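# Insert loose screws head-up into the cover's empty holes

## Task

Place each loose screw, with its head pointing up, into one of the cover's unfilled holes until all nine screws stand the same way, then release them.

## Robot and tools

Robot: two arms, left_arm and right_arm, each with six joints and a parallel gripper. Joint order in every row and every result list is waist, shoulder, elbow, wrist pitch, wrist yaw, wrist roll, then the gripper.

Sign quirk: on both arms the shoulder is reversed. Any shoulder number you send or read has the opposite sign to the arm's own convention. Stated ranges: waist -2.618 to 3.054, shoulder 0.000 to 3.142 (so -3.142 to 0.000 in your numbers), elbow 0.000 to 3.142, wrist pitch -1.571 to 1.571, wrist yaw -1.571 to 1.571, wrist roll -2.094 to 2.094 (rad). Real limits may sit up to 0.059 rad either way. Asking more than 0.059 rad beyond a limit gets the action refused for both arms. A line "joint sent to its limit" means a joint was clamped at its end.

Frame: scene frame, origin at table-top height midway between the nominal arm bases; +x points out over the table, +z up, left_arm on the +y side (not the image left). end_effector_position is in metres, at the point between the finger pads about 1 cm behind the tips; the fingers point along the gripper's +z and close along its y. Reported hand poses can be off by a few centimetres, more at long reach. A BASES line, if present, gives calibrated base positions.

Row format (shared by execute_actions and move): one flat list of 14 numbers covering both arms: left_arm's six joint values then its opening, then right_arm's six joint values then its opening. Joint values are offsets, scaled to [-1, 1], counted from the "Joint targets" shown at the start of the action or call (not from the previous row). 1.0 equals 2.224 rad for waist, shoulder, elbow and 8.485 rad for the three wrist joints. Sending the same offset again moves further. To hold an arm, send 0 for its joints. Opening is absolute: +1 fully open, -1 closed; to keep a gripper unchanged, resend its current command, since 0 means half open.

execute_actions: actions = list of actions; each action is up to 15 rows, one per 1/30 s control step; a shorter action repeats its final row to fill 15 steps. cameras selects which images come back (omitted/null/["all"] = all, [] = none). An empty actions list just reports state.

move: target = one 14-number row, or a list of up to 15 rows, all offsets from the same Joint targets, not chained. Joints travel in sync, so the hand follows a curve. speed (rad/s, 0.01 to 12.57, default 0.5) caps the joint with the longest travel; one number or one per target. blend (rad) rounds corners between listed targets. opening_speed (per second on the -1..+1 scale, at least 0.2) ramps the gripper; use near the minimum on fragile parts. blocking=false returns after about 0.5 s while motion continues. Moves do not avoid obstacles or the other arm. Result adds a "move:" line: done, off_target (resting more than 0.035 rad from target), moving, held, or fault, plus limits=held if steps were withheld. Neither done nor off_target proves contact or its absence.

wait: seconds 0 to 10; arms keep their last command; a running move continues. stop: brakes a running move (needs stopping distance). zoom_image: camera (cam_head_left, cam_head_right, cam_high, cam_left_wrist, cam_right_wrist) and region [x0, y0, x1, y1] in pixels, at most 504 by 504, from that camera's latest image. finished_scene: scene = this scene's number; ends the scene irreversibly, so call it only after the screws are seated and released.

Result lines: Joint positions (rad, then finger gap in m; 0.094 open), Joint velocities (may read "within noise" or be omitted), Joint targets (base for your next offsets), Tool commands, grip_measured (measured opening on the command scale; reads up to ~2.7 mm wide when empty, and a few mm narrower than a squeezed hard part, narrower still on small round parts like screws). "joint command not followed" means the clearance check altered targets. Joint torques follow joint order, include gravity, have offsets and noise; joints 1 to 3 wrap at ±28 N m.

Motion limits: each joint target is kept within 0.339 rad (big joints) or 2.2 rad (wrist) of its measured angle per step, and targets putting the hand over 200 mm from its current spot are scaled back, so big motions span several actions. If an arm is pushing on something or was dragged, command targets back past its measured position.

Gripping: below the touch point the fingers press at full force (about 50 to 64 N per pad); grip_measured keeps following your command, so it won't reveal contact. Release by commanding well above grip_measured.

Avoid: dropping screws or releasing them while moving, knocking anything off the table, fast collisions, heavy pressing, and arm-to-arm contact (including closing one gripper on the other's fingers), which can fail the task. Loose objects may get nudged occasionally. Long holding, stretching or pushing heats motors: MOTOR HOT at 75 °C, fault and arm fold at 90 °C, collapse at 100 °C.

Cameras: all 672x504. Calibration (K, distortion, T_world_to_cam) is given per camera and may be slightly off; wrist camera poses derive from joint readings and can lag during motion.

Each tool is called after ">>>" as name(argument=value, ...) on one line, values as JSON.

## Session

>>> execute_actions(actions=[])

Scene clock: 0.00 s.
left_arm: end_effector_position=(+0.3510, +0.3757, +0.1243) grip_measured=+1.000 end_effector_quat_wxyz=(+0.661, -0.080, +0.745, +0.038) | right_arm: end_effector_position=(+0.4086, -0.2173, +0.1366) grip_measured=+1.000 end_effector_quat_wxyz=(+0.662, +0.000, +0.749, -0.028)
Joint positions: left_arm=[-0.022 -1.574 0.209 1.238 -0.212 -0.076 0.094] | right_arm=[0.094 -1.514 0.253 1.136 0.144 -0.025 0.094]
Joint velocities: within noise
Joint torques (N m): no reading
Heat: left arm: 31 °C; right arm: 33 °C.
Joint targets: left_arm=[-0.022 -1.571 0.213 1.232 -0.212 -0.076] | right_arm=[0.094 -1.510 0.257 1.130 0.144 -0.025]
Tool commands: left_gripper/opening=+1.0 right_gripper/opening=+1.0
camera_calibration:
cam_left_wrist: T_world_to_cam=[[0.182134, -0.980769, 0.0701326, 0.296312], [-0.506181, -0.154671, -0.848444, 0.380214], [0.842976, 0.119031, -0.524618, -0.187189], [0, 0, 0, 1]] pos_world=[0.296284, 0.371703, 0.203607]
cam_right_wrist: T_world_to_cam=[[-0.0304577, -0.998852, 0.0369799, -0.210235], [-0.528758, -0.0152953, -0.848635, 0.37019], [0.848226, -0.0454009, -0.527685, -0.195848], [0, 0, 0, 1]] pos_world=[0.355461, -0.213223, 0.218584]

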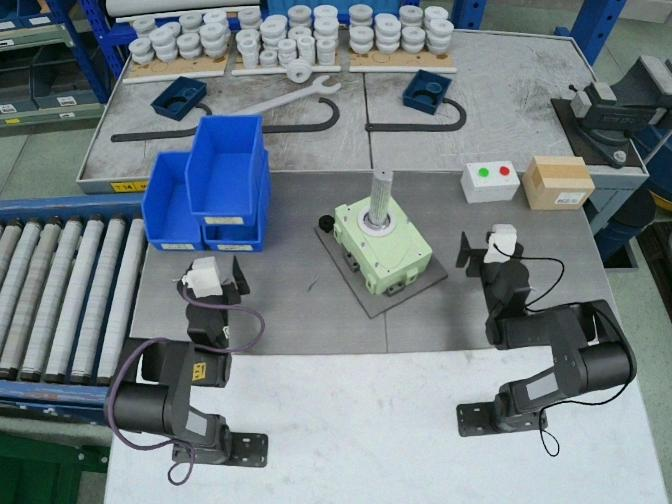

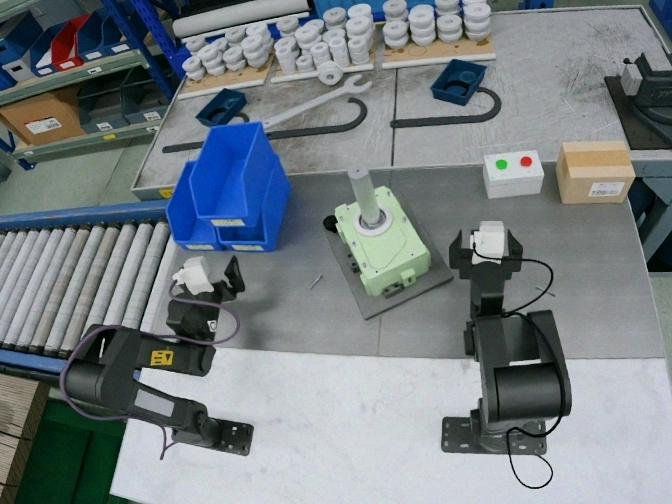

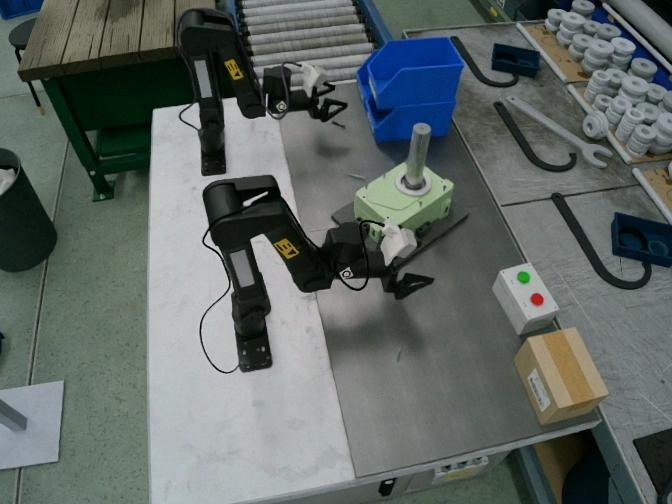

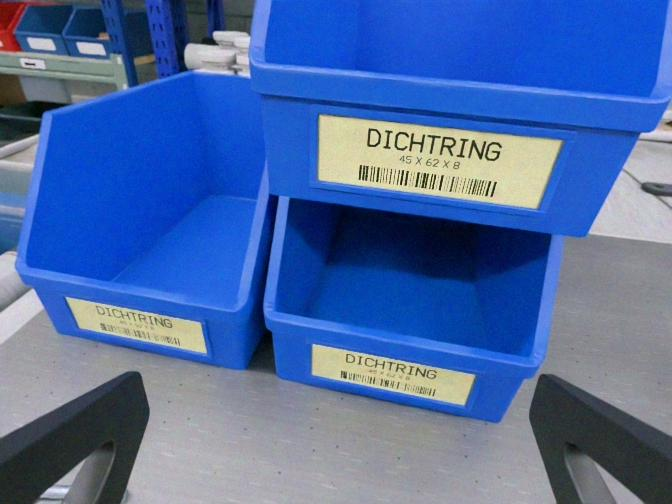

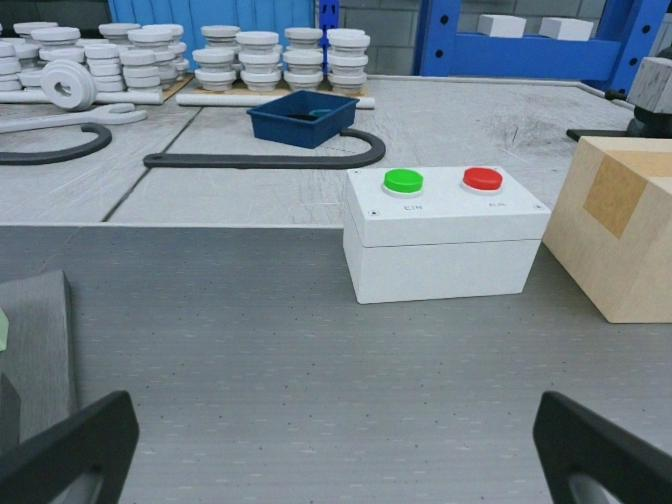

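>>> move(target=[0, 0.0994, 0.5904, -0.2997, 0.025, 0.009, 0, 0, 0.0719, 0.5706, -0.2877, -0.017, 0.0029, 0], speed=0.8)

>>> zoom_image(camera="cam_head_right", region=[310, 160, 450, 320])

>>> zoom_image(camera="cam_head_left", region=[300, 160, 450, 320])

>>> zoom_image(camera="cam_high", region=[310, 110, 480, 270])

Scene clock: 13.93 s.
left_arm: end_effector_position=(+0.2778, +0.3433, +0.2425) grip_measured=+0.003 end_effector_quat_wxyz=(+0.206, +0.019, +0.978, -0.002) | right_arm: end_effector_position=(+0.3239, -0.2013, +0.2398) grip_measured=+0.002 end_effector_quat_wxyz=(+0.200, -0.052, +0.978, +0.007)
Joint positions: left_arm=[-0.022 -1.365 1.502 -1.293 -0.009 -0.01 0.047] | right_arm=[0.094 -1.367 1.497 -1.298 0.005 -0.006 0.047]
Joint torques (N m): left_arm=[-0.09 6.06 7.62 1.02 0.02 0.07] | right_arm=[0.02 6.41 8.14 0.85 -0.06 0.07]
Heat: left arm: 32 °C; right arm: 34 °C.
Joint targets: left_arm=[-0.022 -1.350 1.526 -1.311 0.000 0.000] | right_arm=[0.094 -1.350 1.526 -1.311 0.000 -0.001]
move: done
cam_left_wrist: T_world_to_cam=[[-0.0117715, -0.99992, -0.00455548, 0.348216], [-0.999829, 0.0117053, 0.0143151, 0.309153], [-0.0142606, 0.00472321, -0.999887, 0.333076], [0, 0, 0, 1]] pos_world=[0.317949, 0.342996, 0.330199]
cam_right_wrist: T_world_to_cam=[[0.103987, -0.994577, -0.0016153, -0.233976], [-0.994133, -0.103989, 0.0297785, 0.335482], [-0.029785, -0.00149077, -0.999555, 0.337629], [0, 0, 0, 1]] pos_world=[0.3679, -0.197317, 0.32711]

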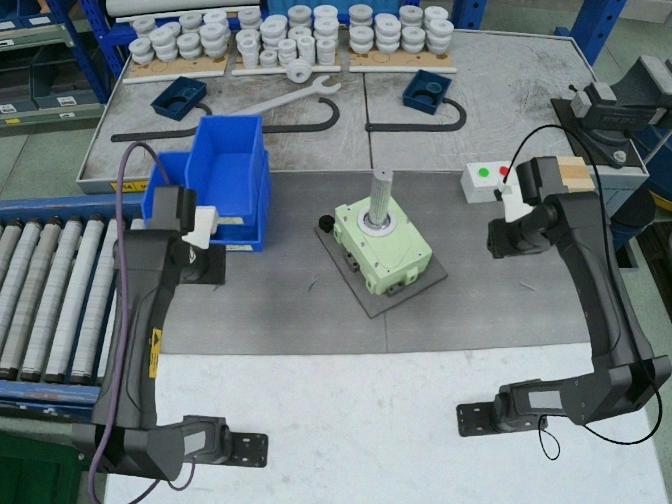

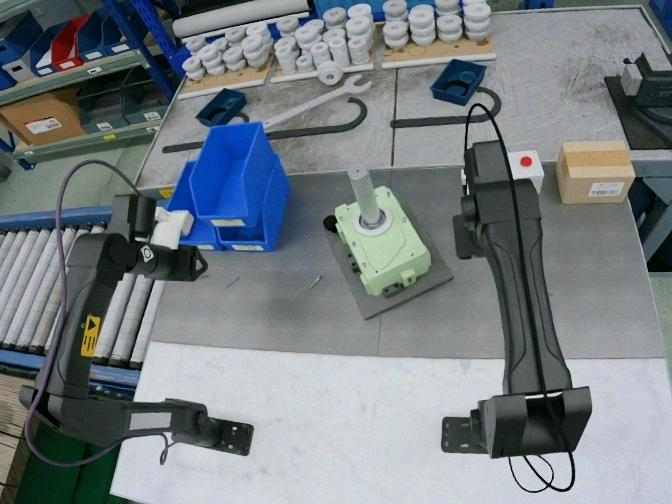

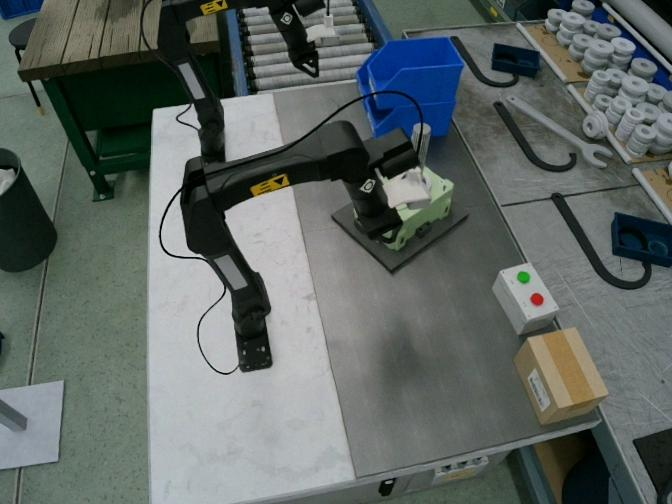

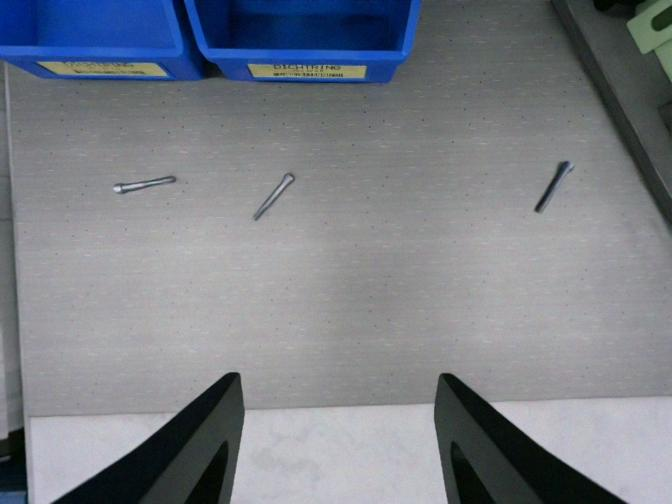

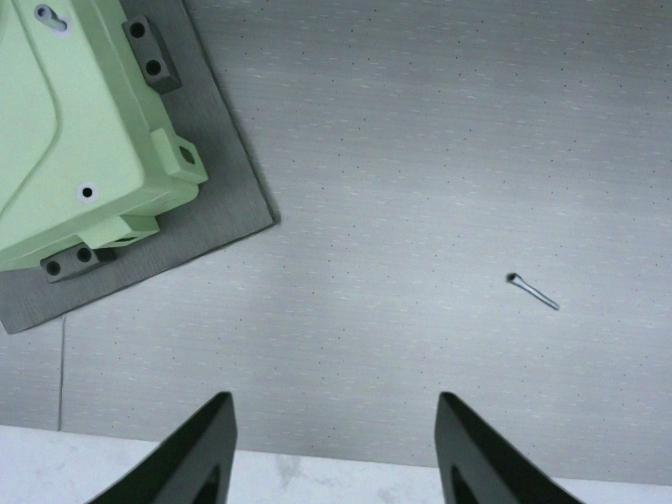

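Scaled by 3.150 (camera's finer frame: 960x720).

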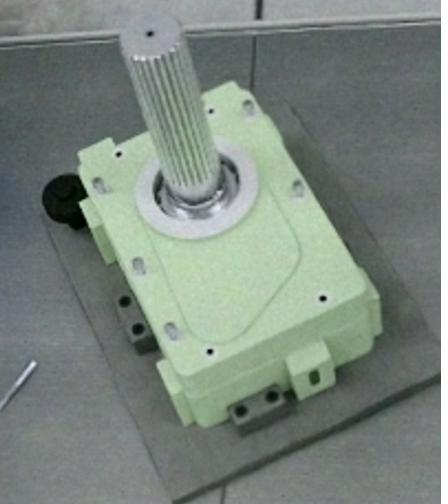

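Scaled by 3.150 (camera's finer frame: 960x720).

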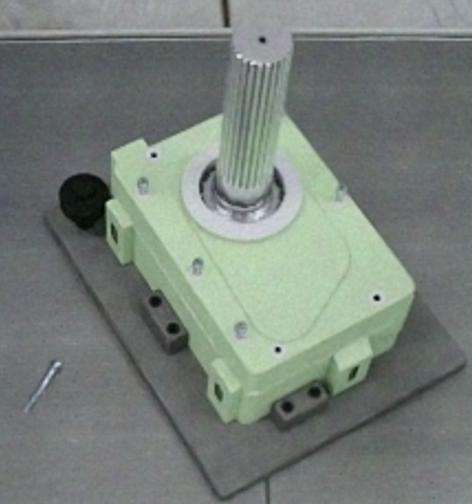

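Scaled by 2.965 (camera's finer frame: 960x720).

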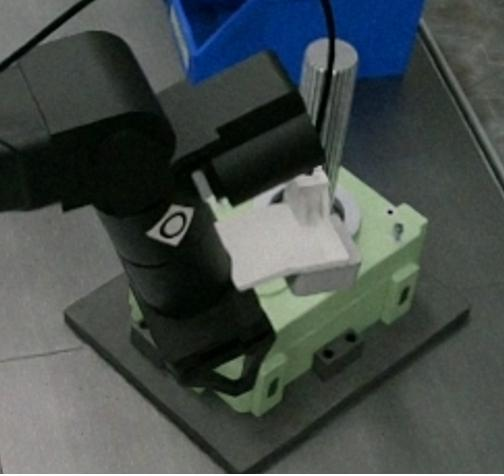

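>>> zoom_image(camera="cam_left_wrist", region=[100, 150, 310, 240])

>>> zoom_image(camera="cam_left_wrist", region=[520, 140, 600, 230])

>>> zoom_image(camera="cam_right_wrist", region=[490, 260, 580, 330])

Scaled by 2.400 (camera's finer frame: 960x720).

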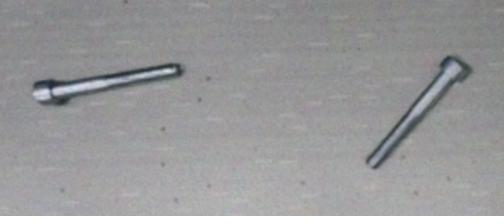

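Scaled by 5.600 (camera's finer frame: 960x720).

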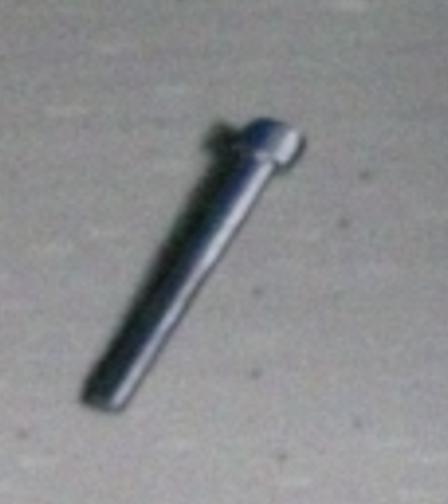

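Scaled by 5.600 (camera's finer frame: 960x720).

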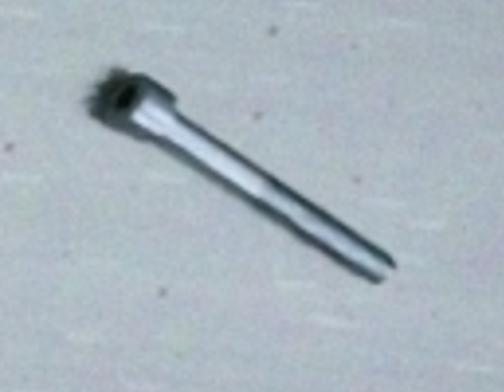

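>>> move(target=[0.1897, -0.388, 0.1592, 0.0107, 0, -0.154, -0.3, -0.2023, -0.2455, -0.0683, 0.0276, 0, -0.1705, -0.3], speed=0.8, cameras=["cam_left_wrist","cam_right_wrist","cam_head_right"])

Scene clock: 190.67 s.
left_arm: end_effector_position=(+0.3723, +0.5122, +0.0613) grip_measured=-0.297 end_effector_quat_wxyz=(-0.002, +0.741, -0.672, +0.001) | right_arm: end_effector_position=(+0.3502, -0.3485, +0.0606) grip_measured=-0.298 end_effector_quat_wxyz=(-0.002, -0.520, +0.854, -0.002)
Joint positions: left_arm=[0.403 -2.19 1.855 -1.232 -0.001 -1.294 0.033] | right_arm=[-0.354 -1.877 1.391 -1.085 0.005 -1.44 0.033]
Joint torques (N m): left_arm=[-0.25 10.18 7.38 0.62 0.01 -0.1] | right_arm=[-0.14 7.9 4.48 0.16 -0.06 -0.11]
Heat: left arm: 33 °C; right arm: 34 °C.
Joint targets: left_arm=[0.401 -2.213 1.880 -1.220 0.000 -1.306] | right_arm=[-0.356 -1.896 1.374 -1.077 0.000 -1.447]
move: done
cam_left_wrist: T_world_to_cam=[[0.992606, 0.12113, -0.00781859, -0.430622], [0.11343, -0.90272, 0.415005, 0.433715], [0.0432114, -0.412824, -0.909785, 0.339376], [0, 0, 0, 1]] pos_world=[0.363577, 0.583787, 0.125398]
cam_right_wrist: T_world_to_cam=[[0.886545, -0.462599, -0.0063046, -0.471815], [-0.416714, -0.80438, 0.423466, -0.118507], [-0.200966, -0.372794, -0.90589, 0.0838293], [0, 0, 0, 1]] pos_world=[0.385748, -0.282335, 0.123149]
Images, in order (width x height): cam_head_right 672x504, cam_left_wrist 672x504, cam_right_wrist 672x504.

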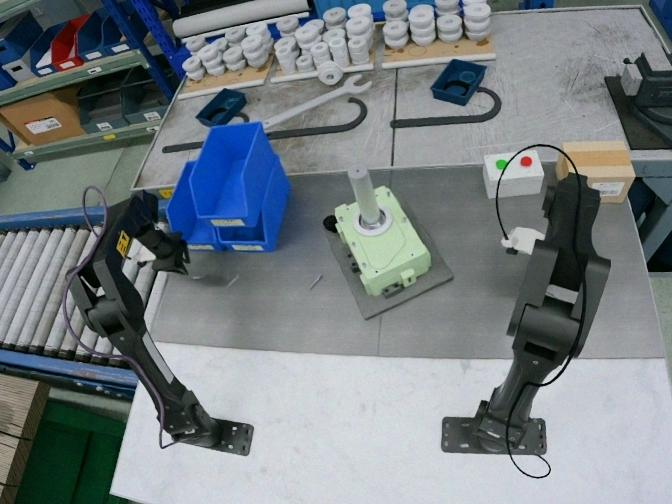

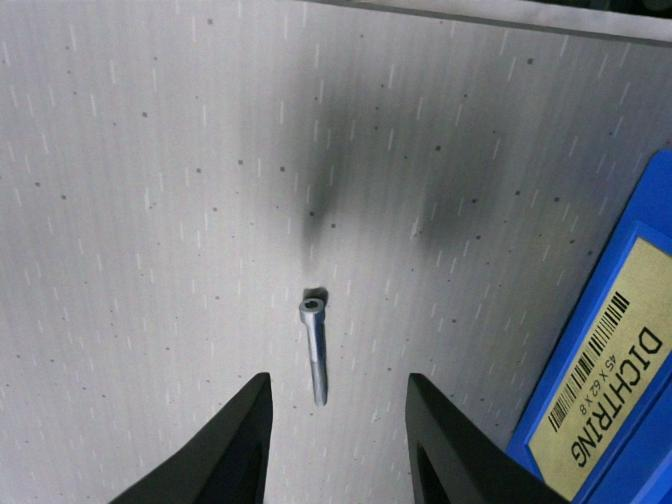

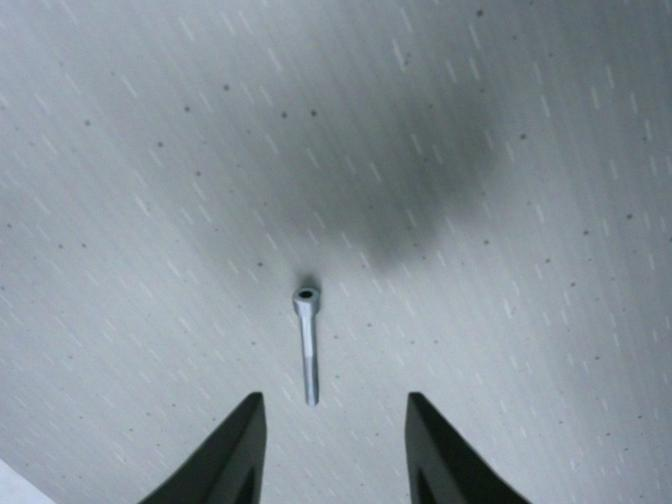

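>>> move(target=[-0.018, 0, -0.0926, 0.0186, 0, -0.0146, -0.3, -0.0148, -0.0063, -0.0623, 0.0182, 0, -0.013, -0.3], speed=0.3, cameras=["cam_left_wrist","cam_right_wrist"])

Scene clock: 221.10 s.
left_arm: end_effector_position=(+0.3692, +0.4943, +0.0212) grip_measured=-0.297 end_effector_quat_wxyz=(+0.003, +0.770, -0.639, -0.001) | right_arm: end_effector_position=(+0.3401, -0.3549, +0.0245) grip_measured=-0.298 end_effector_quat_wxyz=(+0.000, -0.555, +0.832, -0.005)
Joint positions: left_arm=[0.366 -2.19 1.693 -1.079 0.001 -1.418 0.033] | right_arm=[-0.382 -1.887 1.254 -0.93 0.005 -1.551 0.033]
Joint torques (N m): left_arm=[-0.55 10.03 3.78 0.64 -0.04 -0.14] | right_arm=[-0.5 7.46 4.18 0.2 -0.05 -0.03]
Heat: left arm: 33 °C; right arm: 35 °C.
Joint targets: left_arm=[0.361 -2.213 1.674 -1.062 0.000 -1.430] | right_arm=[-0.389 -1.910 1.236 -0.923 0.000 -1.557]
move: done
cam_left_wrist: T_world_to_cam=[[0.978162, 0.207244, -0.0157571, -0.462731], [0.19473, -0.887318, 0.418027, 0.396788], [0.072652, -0.411967, -0.908298, 0.284334], [0, 0, 0, 1]] pos_world=[0.354702, 0.565111, 0.0851004]
cam_right_wrist: T_world_to_cam=[[0.921629, -0.388073, 0.000738745, -0.451667], [-0.351867, -0.834839, 0.42336, -0.145505], [-0.163678, -0.39044, -0.905961, 0.0278404], [0, 0, 0, 1]] pos_world=[0.369628, -0.285883, 0.087157]

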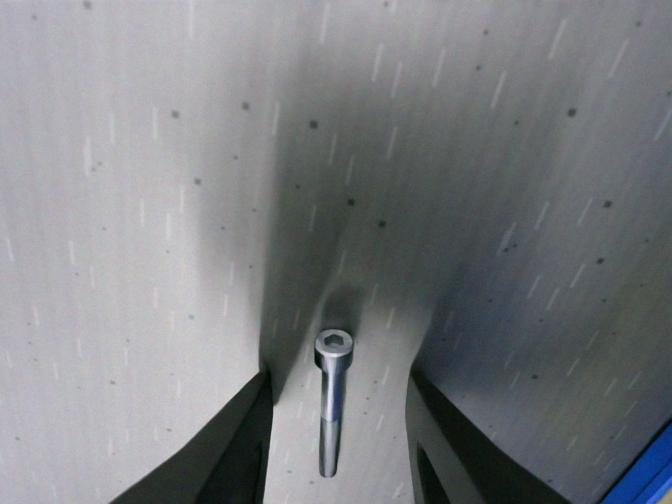

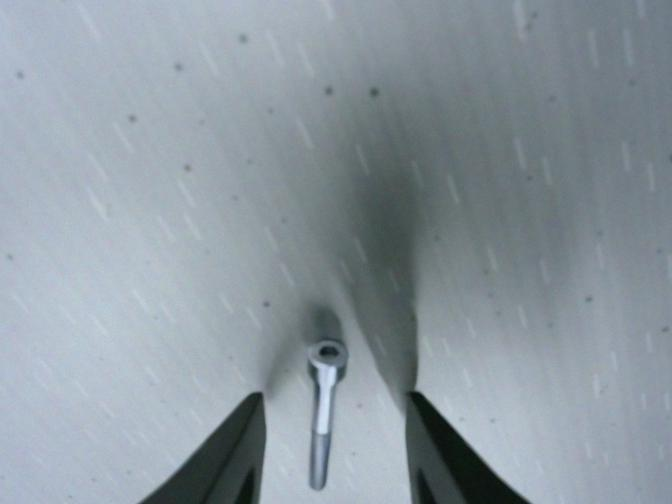

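>>> move(target=[[-0.0054, 0, 0, 0, 0, 0, -0.3, 0, 0, 0, 0, 0, 0, -0.3],[-0.0054, 0, 0, 0, 0, 0, -1, 0, 0, 0, 0, 0, 0, -1]], speed=0.3, opening_speed=0.8, cameras=["cam_left_wrist","cam_right_wrist"])

Scene clock: 234.00 s.
left_arm: end_effector_position=(+0.3722, +0.4901, +0.0212) grip_measured=-0.934 end_effector_quat_wxyz=(+0.000, +0.766, -0.643, +0.001) | right_arm: end_effector_position=(+0.3404, -0.3550, +0.0245) grip_measured=-0.944 end_effector_quat_wxyz=(+0.001, -0.556, +0.831, -0.005)
Joint positions: left_arm=[0.354 -2.19 1.693 -1.073 0.001 -1.42 0.003] | right_arm=[-0.382 -1.887 1.254 -0.929 0.005 -1.552 0.003]
Joint torques (N m): left_arm=[-0.59 9.92 3.78 0.62 -0.02 -0.11] | right_arm=[-0.51 7.49 4.16 0.19 -0.05 -0.06]
Heat: left arm: 32 °C; right arm: 35 °C.
Joint targets: left_arm=[0.348 -2.213 1.674 -1.062 0.000 -1.430] | right_arm=[-0.389 -1.910 1.236 -0.923 0.000 -1.557]
move: done
cam_left_wrist: T_world_to_cam=[[0.980394, 0.196788, -0.0101144, -0.460513], [0.182978, -0.890147, 0.417322, 0.398281], [0.0731204, -0.41099, -0.908703, 0.281683], [0, 0, 0, 1]] pos_world=[0.358011, 0.560921, 0.0850972]
cam_right_wrist: T_world_to_cam=[[0.922079, -0.386998, 0.00187655, -0.451845], [-0.351336, -0.835056, 0.423372, -0.145777], [-0.162277, -0.391041, -0.905954, 0.0271451], [0, 0, 0, 1]] pos_world=[0.369824, -0.28598, 0.0871582]

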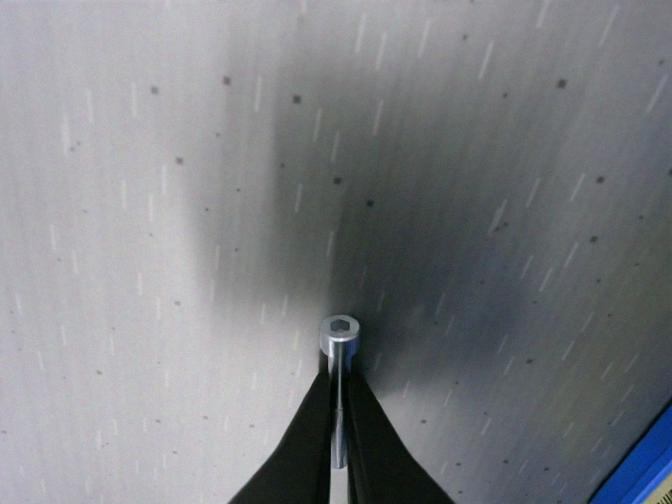

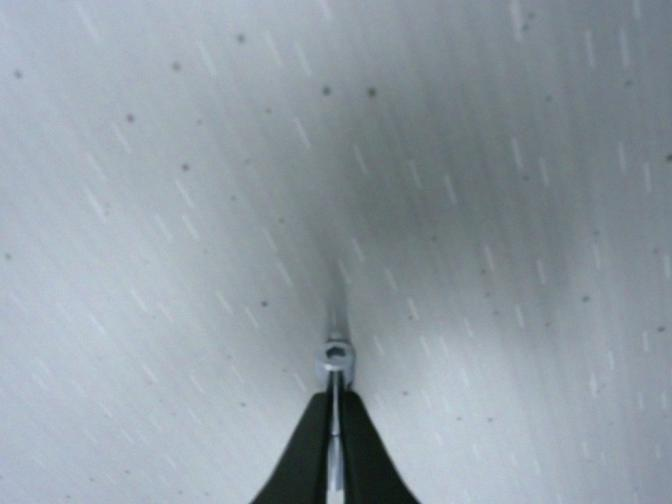

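>>> move(target=[[0, 0.0288, 0.1214, -0.0358, 0, 0, -1, 0, 0.1965, -0.0072, 0.0443, 0, 0, -1],[0, 0.2248, 0.0333, -0.0557, 0, 0, -1, 0, 0.1965, -0.0072, 0.0443, 0, 0.1835, -1],[-0.5868, 0.2248, 0.0333, -0.0557, 0, -0.0493, -1, 0, 0.1965, -0.0072, 0.0443, 0, 0.1835, -1],[-0.5868, 0.0121, 0.0944, -0.0243, 0, -0.0493, -1, 0, 0.1965, -0.0072, 0.0443, 0, 0.1835, -1],[-0.5868, -0.0117, 0.0268, -0.0039, 0, -0.0493, -1, 0, 0.1965, -0.0072, 0.0443, 0, 0.1835, -1]], speed=[0.6, 0.8, 1.1, 0.6, 0.4], cameras=["cam_left_wrist","cam_right_wrist"])

Scene clock: 269.97 s.
left_arm: end_effector_position=(+0.2076, +0.0027, +0.0222) grip_measured=-0.934 end_effector_quat_wxyz=(-0.006, -0.411, +0.912, +0.004) | right_arm: end_effector_position=(+0.4211, -0.3867, +0.2050) grip_measured=-0.949 end_effector_quat_wxyz=(+0.373, +0.171, +0.909, -0.074)
Joint positions: left_arm=[-0.963 -2.217 1.742 -1.106 0.01 -1.837 0.003] | right_arm=[-0.382 -1.484 1.245 -0.552 0.005 -0.005 0.002]
Joint torques (N m): left_arm=[0.49 10.5 4.51 0.57 -0.12 -0.1] | right_arm=[-0.5 7.92 5.18 1.7 -0.05 0.06]
Heat: left arm: 33 °C; right arm: 35 °C.
Joint targets: left_arm=[-0.957 -2.238 1.734 -1.096 0.000 -1.848] | right_arm=[-0.389 -1.473 1.220 -0.547 0.000 0.000]
move: done
cam_left_wrist: T_world_to_cam=[[0.763643, -0.645201, -0.0237806, -0.155729], [-0.577331, -0.698876, 0.42221, 0.151292], [-0.28903, -0.308688, -0.906186, 0.169261], [0, 0, 0, 1]] pos_world=[0.255188, 0.0575071, 0.0858016]
cam_right_wrist: T_world_to_cam=[[-0.363085, -0.931755, -0.00158558, -0.207614], [-0.876114, 0.341982, -0.339812, 0.612325], [0.317164, -0.121992, -0.940492, 0.100532], [0, 0, 0, 1]] pos_world=[0.4292, -0.390585, 0.302296]

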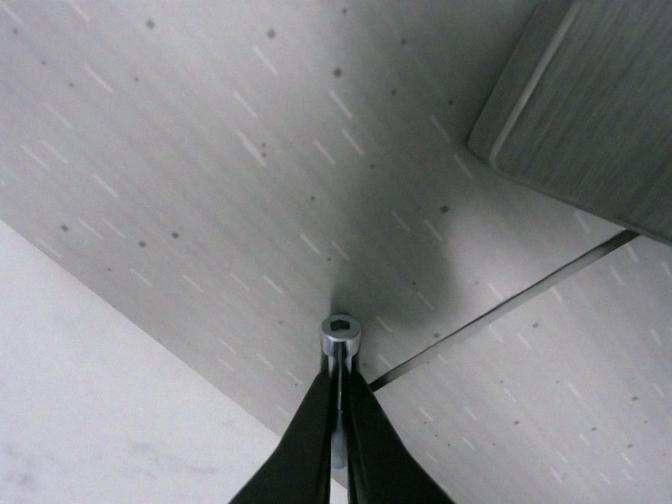

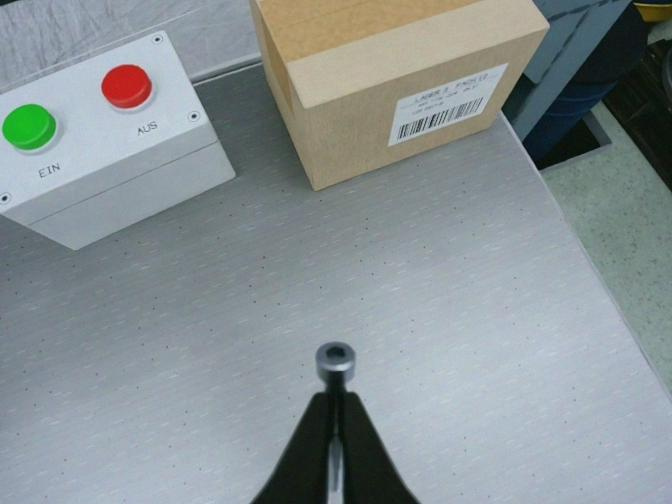

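>>> move(target=[[0, 0, 0, 0, 0, 0, -0.5, 0, 0, 0, 0, 0, 0, -1],[0, 0.0234, 0.067, -0.0204, 0, 0, -0.5, 0, 0, 0, 0, 0, 0, -1],[0.3179, 0.2361, 0.0063, -0.0518, 0.1556, 0.2178, -0.8, 0, 0, 0, 0, 0, 0, -1],[0.3179, 0.1327, -0.3229, 0.2384, 0.1556, 0.2178, -0.8, 0, 0, 0, 0, 0, 0, -1]], speed=[0.3, 0.5, 0.9, 0.9], opening_speed=1)

Scene clock: 316.43 s.
left_arm: end_effector_position=(+0.3406, +0.0737, +0.2170) grip_measured=-0.797 end_effector_quat_wxyz=(+0.499, +0.506, +0.490, -0.504) | right_arm: end_effector_position=(+0.4211, -0.3867, +0.2050) grip_measured=-0.949 end_effector_quat_wxyz=(+0.373, +0.171, +0.909, -0.074)
Joint positions: left_arm=[-0.25 -1.919 1.029 0.915 1.313 -0.013 0.01] | right_arm=[-0.382 -1.484 1.245 -0.552 0.005 -0.005 0.002]
Joint torques (N m): left_arm=[0.01 7.64 4.19 1.58 0.09 0.11] | right_arm=[-0.51 7.94 5.18 1.7 -0.06 0.06]
Heat: left arm: 33 °C; right arm: 36 °C.
Joint targets: left_arm=[-0.250 -1.944 1.015 0.927 1.320 0.000] | right_arm=[-0.389 -1.473 1.220 -0.547 0.000 -0.001]
move: done
cam_left_wrist: T_world_to_cam=[[-0.999888, 0.00945446, 0.0115958, 0.337826], [-0.00669234, 0.410558, -0.91181, 0.208862], [-0.0133814, -0.911785, -0.410449, 0.24911], [0, 0, 0, 1]] pos_world=[0.342519, 0.138191, 0.288772]
cam_right_wrist: T_world_to_cam=[[-0.363085, -0.931755, -0.00158558, -0.207614], [-0.876114, 0.341982, -0.339812, 0.612325], [0.317164, -0.121992, -0.940492, 0.100532], [0, 0, 0, 1]] pos_world=[0.4292, -0.390585, 0.302296]

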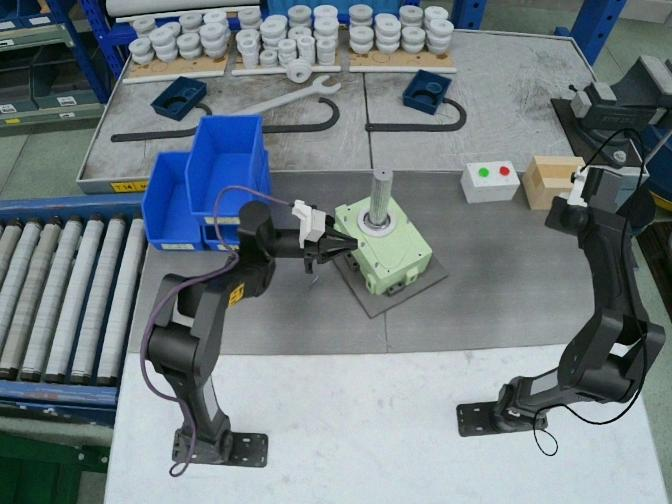

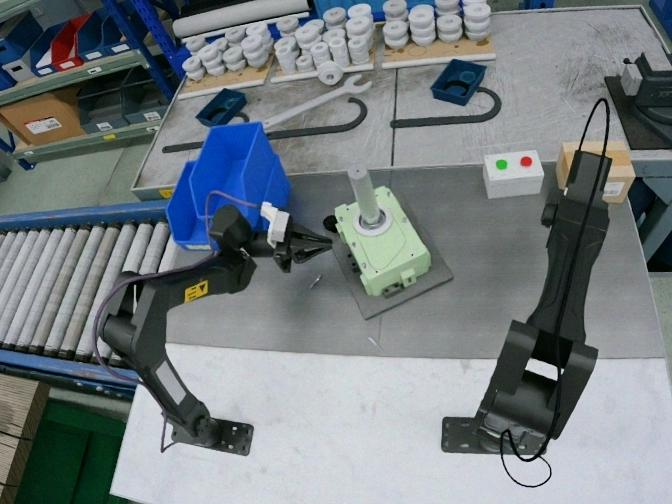

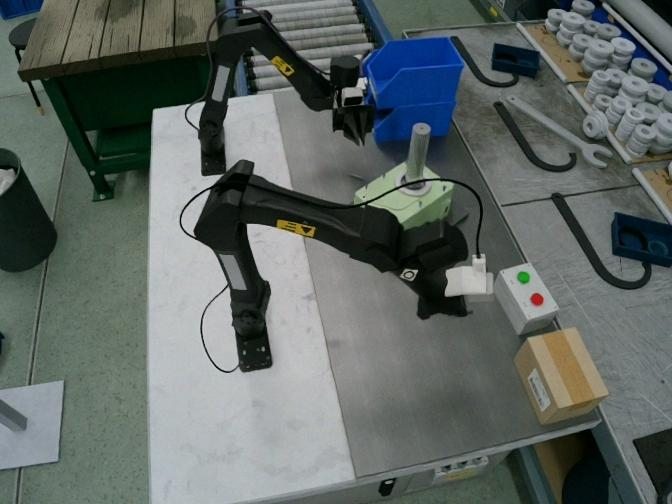

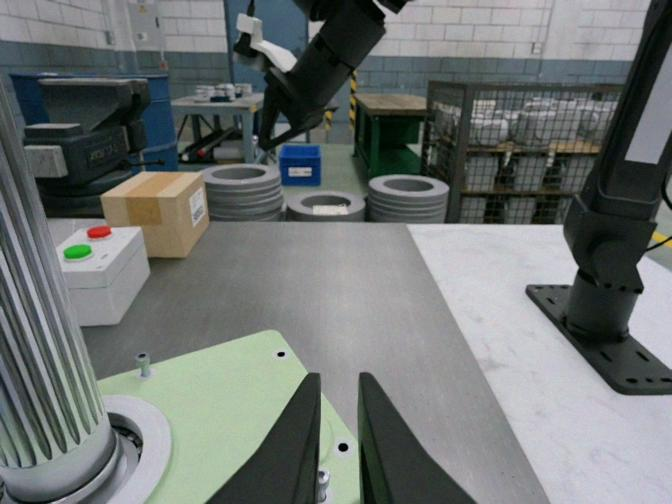

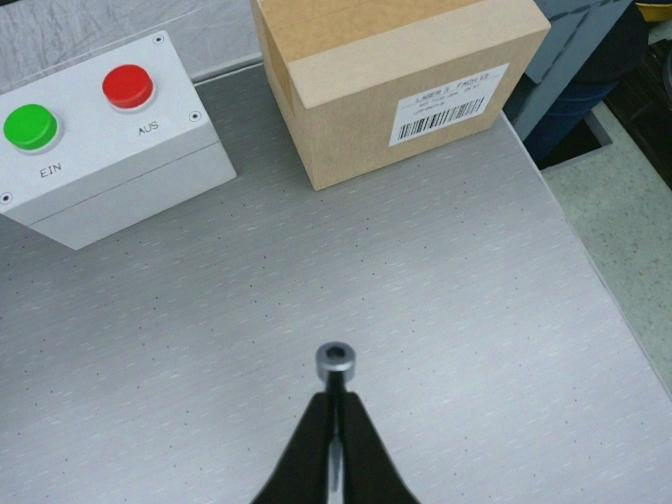

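>>> move(target=[[0, 0, 0, 0, 0, 0, -0.8, 0.13, 0.0553, -0.4258, 0.1827, 0, 0, -1],[0, 0, 0, 0, 0, 0, -0.8, 0.3669, 0.0553, -0.4258, 0.1827, 0, 0, -1]], speed=[0.8, 0.7], cameras=["cam_left_wrist","cam_right_wrist","cam_head_right"])

>>> zoom_image(camera="cam_left_wrist", region=[220, 240, 370, 370])

>>> zoom_image(camera="cam_right_wrist", region=[270, 304, 470, 504])

Scene clock: 335.90 s.
left_arm: end_effector_position=(+0.3404, +0.0737, +0.2171) grip_measured=-0.797 end_effector_quat_wxyz=(+0.500, +0.507, +0.490, -0.504) | right_arm: end_effector_position=(+0.3746, -0.0704, +0.1669) grip_measured=-0.949 end_effector_quat_wxyz=(+0.659, -0.160, +0.720, +0.144)
Joint positions: left_arm=[-0.25 -1.919 1.029 0.916 1.313 -0.013 0.01] | right_arm=[0.422 -1.375 0.291 0.994 -0.003 -0.004 0.002]
Joint torques (N m): left_arm=[0.17 7.47 4.1 1.58 0.07 0.11] | right_arm=[0.39 6.53 4.29 2.27 0.02 0.05]
Heat: left arm: 33 °C; right arm: 36 °C.
Joint targets: left_arm=[-0.250 -1.944 1.015 0.927 1.320 0.000] | right_arm=[0.427 -1.350 0.273 1.003 0.000 0.000]
move: done
cam_left_wrist: T_world_to_cam=[[-0.999894, 0.0102215, 0.010402, 0.337964], [-0.00529319, 0.410262, -0.911952, 0.208557], [-0.013589, -0.91191, -0.410164, 0.249156], [0, 0, 0, 1]] pos_world=[0.342418, 0.13819, 0.288873]
cam_right_wrist: T_world_to_cam=[[0.426311, -0.904576, -0.00122115, -0.223693], [-0.451578, -0.211651, -0.866765, 0.340418], [0.783796, 0.370063, -0.498715, -0.0958249], [0, 0, 0, 1]] pos_world=[0.324195, -0.0948359, 0.247]
Images, in order (width x height): cam_head_right 672x504, cam_left_wrist 672x504, cam_right_wrist 672x504.

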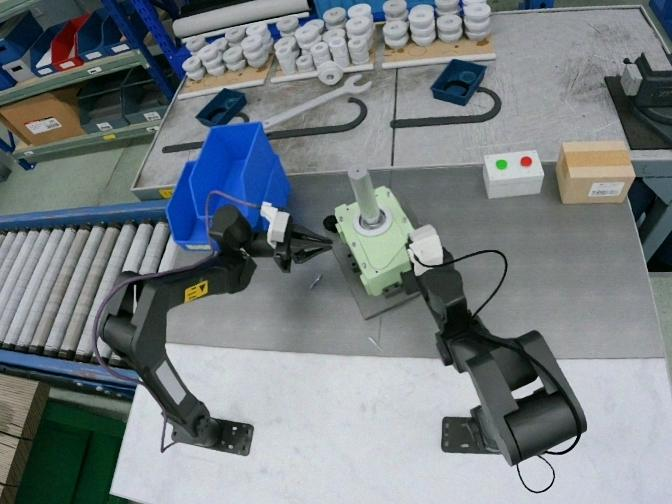

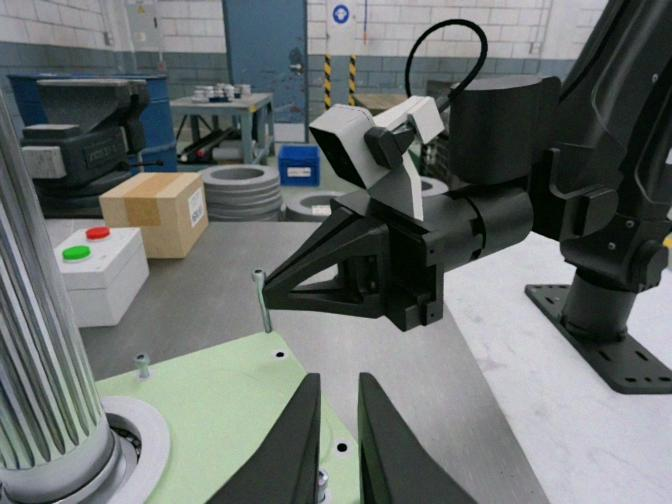

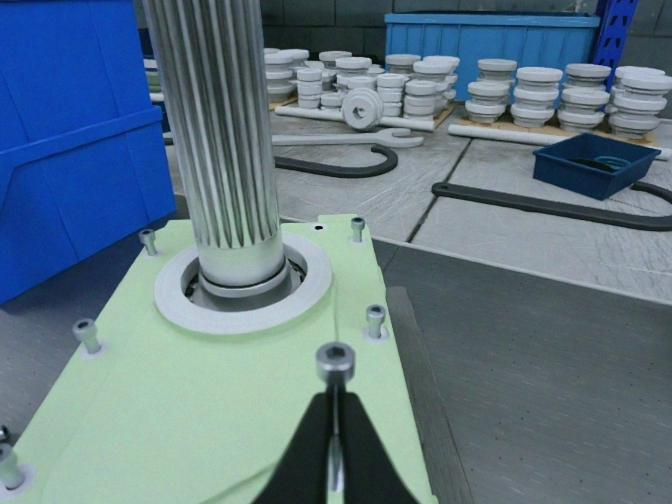

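Scaled by 3.360 (camera's finer frame: 960x720).

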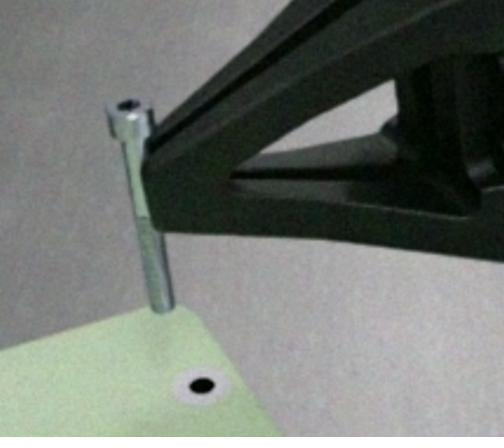

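Scaled by 2.520 (camera's finer frame: 960x720).

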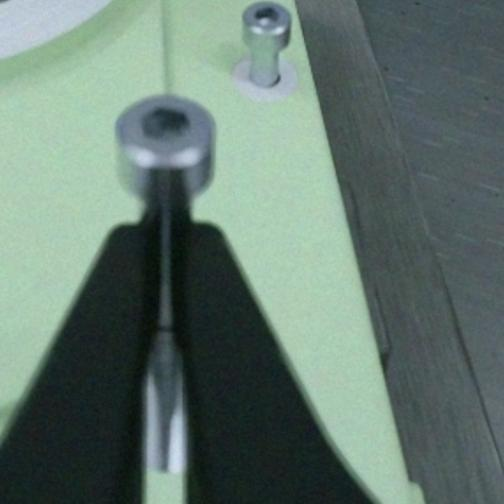

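>>> move(target=[0, 0, 0, 0, 0, 0, -0.8, -0.0146, -0.071, -0.0499, 0.0372, 0, 0, -1], speed=0.3, cameras=["cam_left_wrist","cam_right_wrist","cam_high","cam_head_left"])

>>> zoom_image(camera="cam_left_wrist", region=[220, 240, 370, 370])

>>> zoom_image(camera="cam_right_wrist", region=[270, 304, 470, 504])

>>> zoom_image(camera="cam_high", region=[330, 160, 480, 270])

Scene clock: 389.83 s.
left_arm: end_effector_position=(+0.3404, +0.0737, +0.2171) grip_measured=-0.797 end_effector_quat_wxyz=(+0.499, +0.507, +0.490, -0.504) | right_arm: end_effector_position=(+0.3635, -0.0835, +0.1581) grip_measured=-0.949 end_effector_quat_wxyz=(+0.690, -0.147, +0.694, +0.143)
Joint positions: left_arm=[-0.25 -1.919 1.029 0.916 1.314 -0.013 0.01] | right_arm=[0.403 -1.495 0.179 1.309 -0.003 -0.004 0.002]
Joint torques (N m): left_arm=[-0.06 7.56 4.08 1.59 0.03 0.1] | right_arm=[-0.58 3.36 3.37 2.23 0.02 0.05]
Heat: left arm: 34 °C; right arm: 41 °C.
Joint targets: left_arm=[-0.250 -1.944 1.015 0.927 1.320 0.000] | right_arm=[0.395 -1.508 0.162 1.319 0.000 0.000]
move: done
cam_left_wrist: T_world_to_cam=[[-0.999889, 0.0106268, 0.0104769, 0.337785], [-0.00519524, 0.410263, -0.911952, 0.208523], [-0.0139895, -0.911905, -0.410162, 0.24929], [0, 0, 0, 1]] pos_world=[0.342318, 0.13819, 0.288873]
cam_right_wrist: T_world_to_cam=[[0.40838, -0.912812, -0.000375991, -0.225108], [-0.388702, -0.173528, -0.904875, 0.3114], [0.825915, 0.369679, -0.425677, -0.113497], [0, 0, 0, 1]] pos_world=[0.306711, -0.109487, 0.23338]
Images, in order (width x height): cam_head_left 672x504, cam_high 672x504, cam_left_wrist 672x504, cam_right_wrist 672x504.

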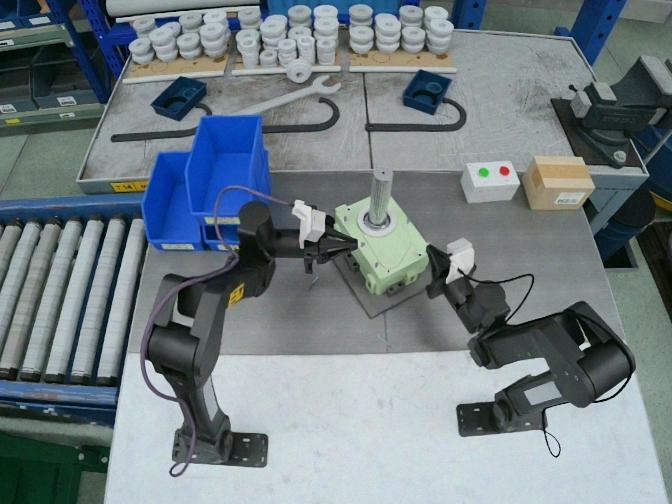

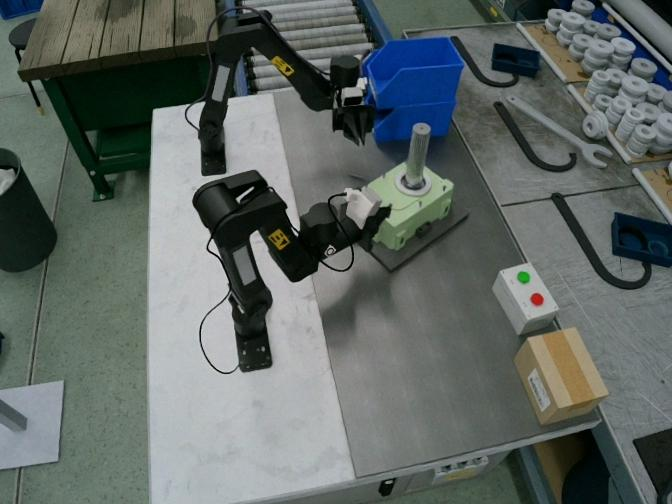

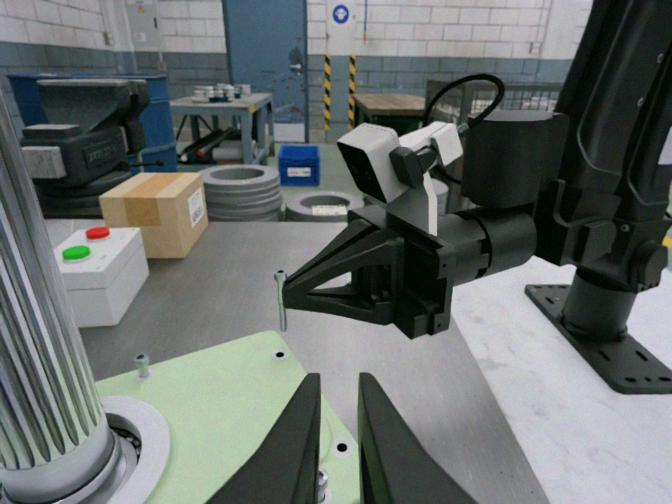

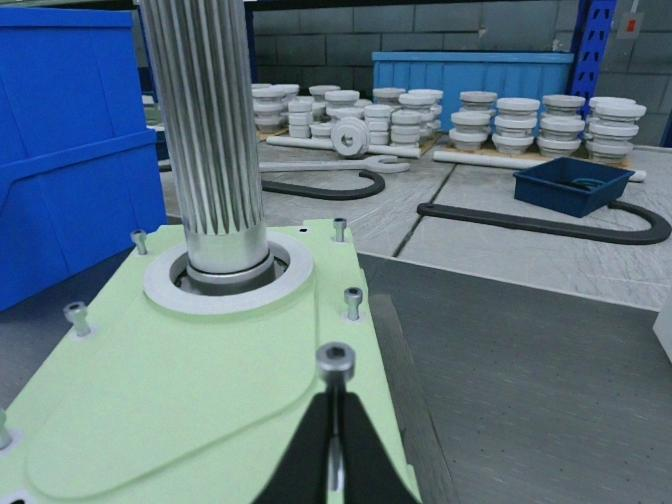

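Scaled by 3.360 (camera's finer frame: 960x720).

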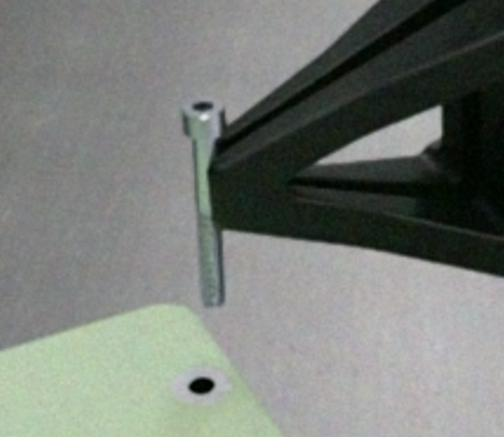

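Scaled by 2.520 (camera's finer frame: 960x720).

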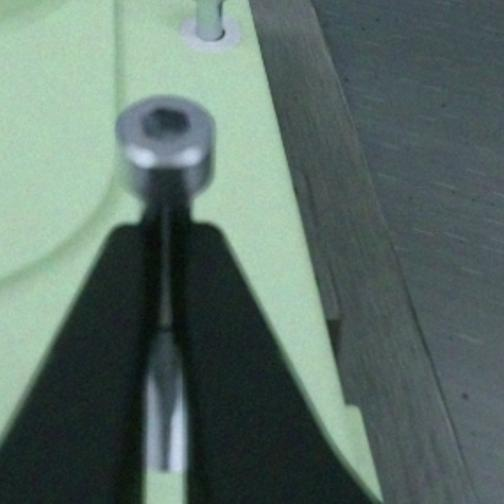

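Scaled by 3.360 (camera's finer frame: 960x720).

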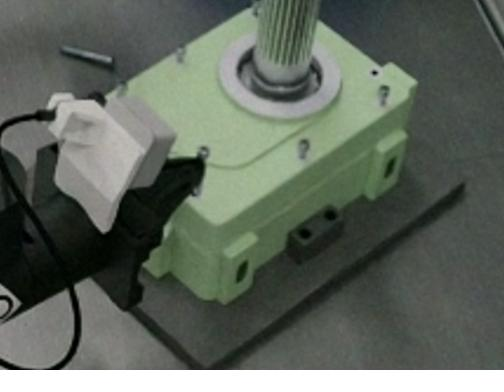

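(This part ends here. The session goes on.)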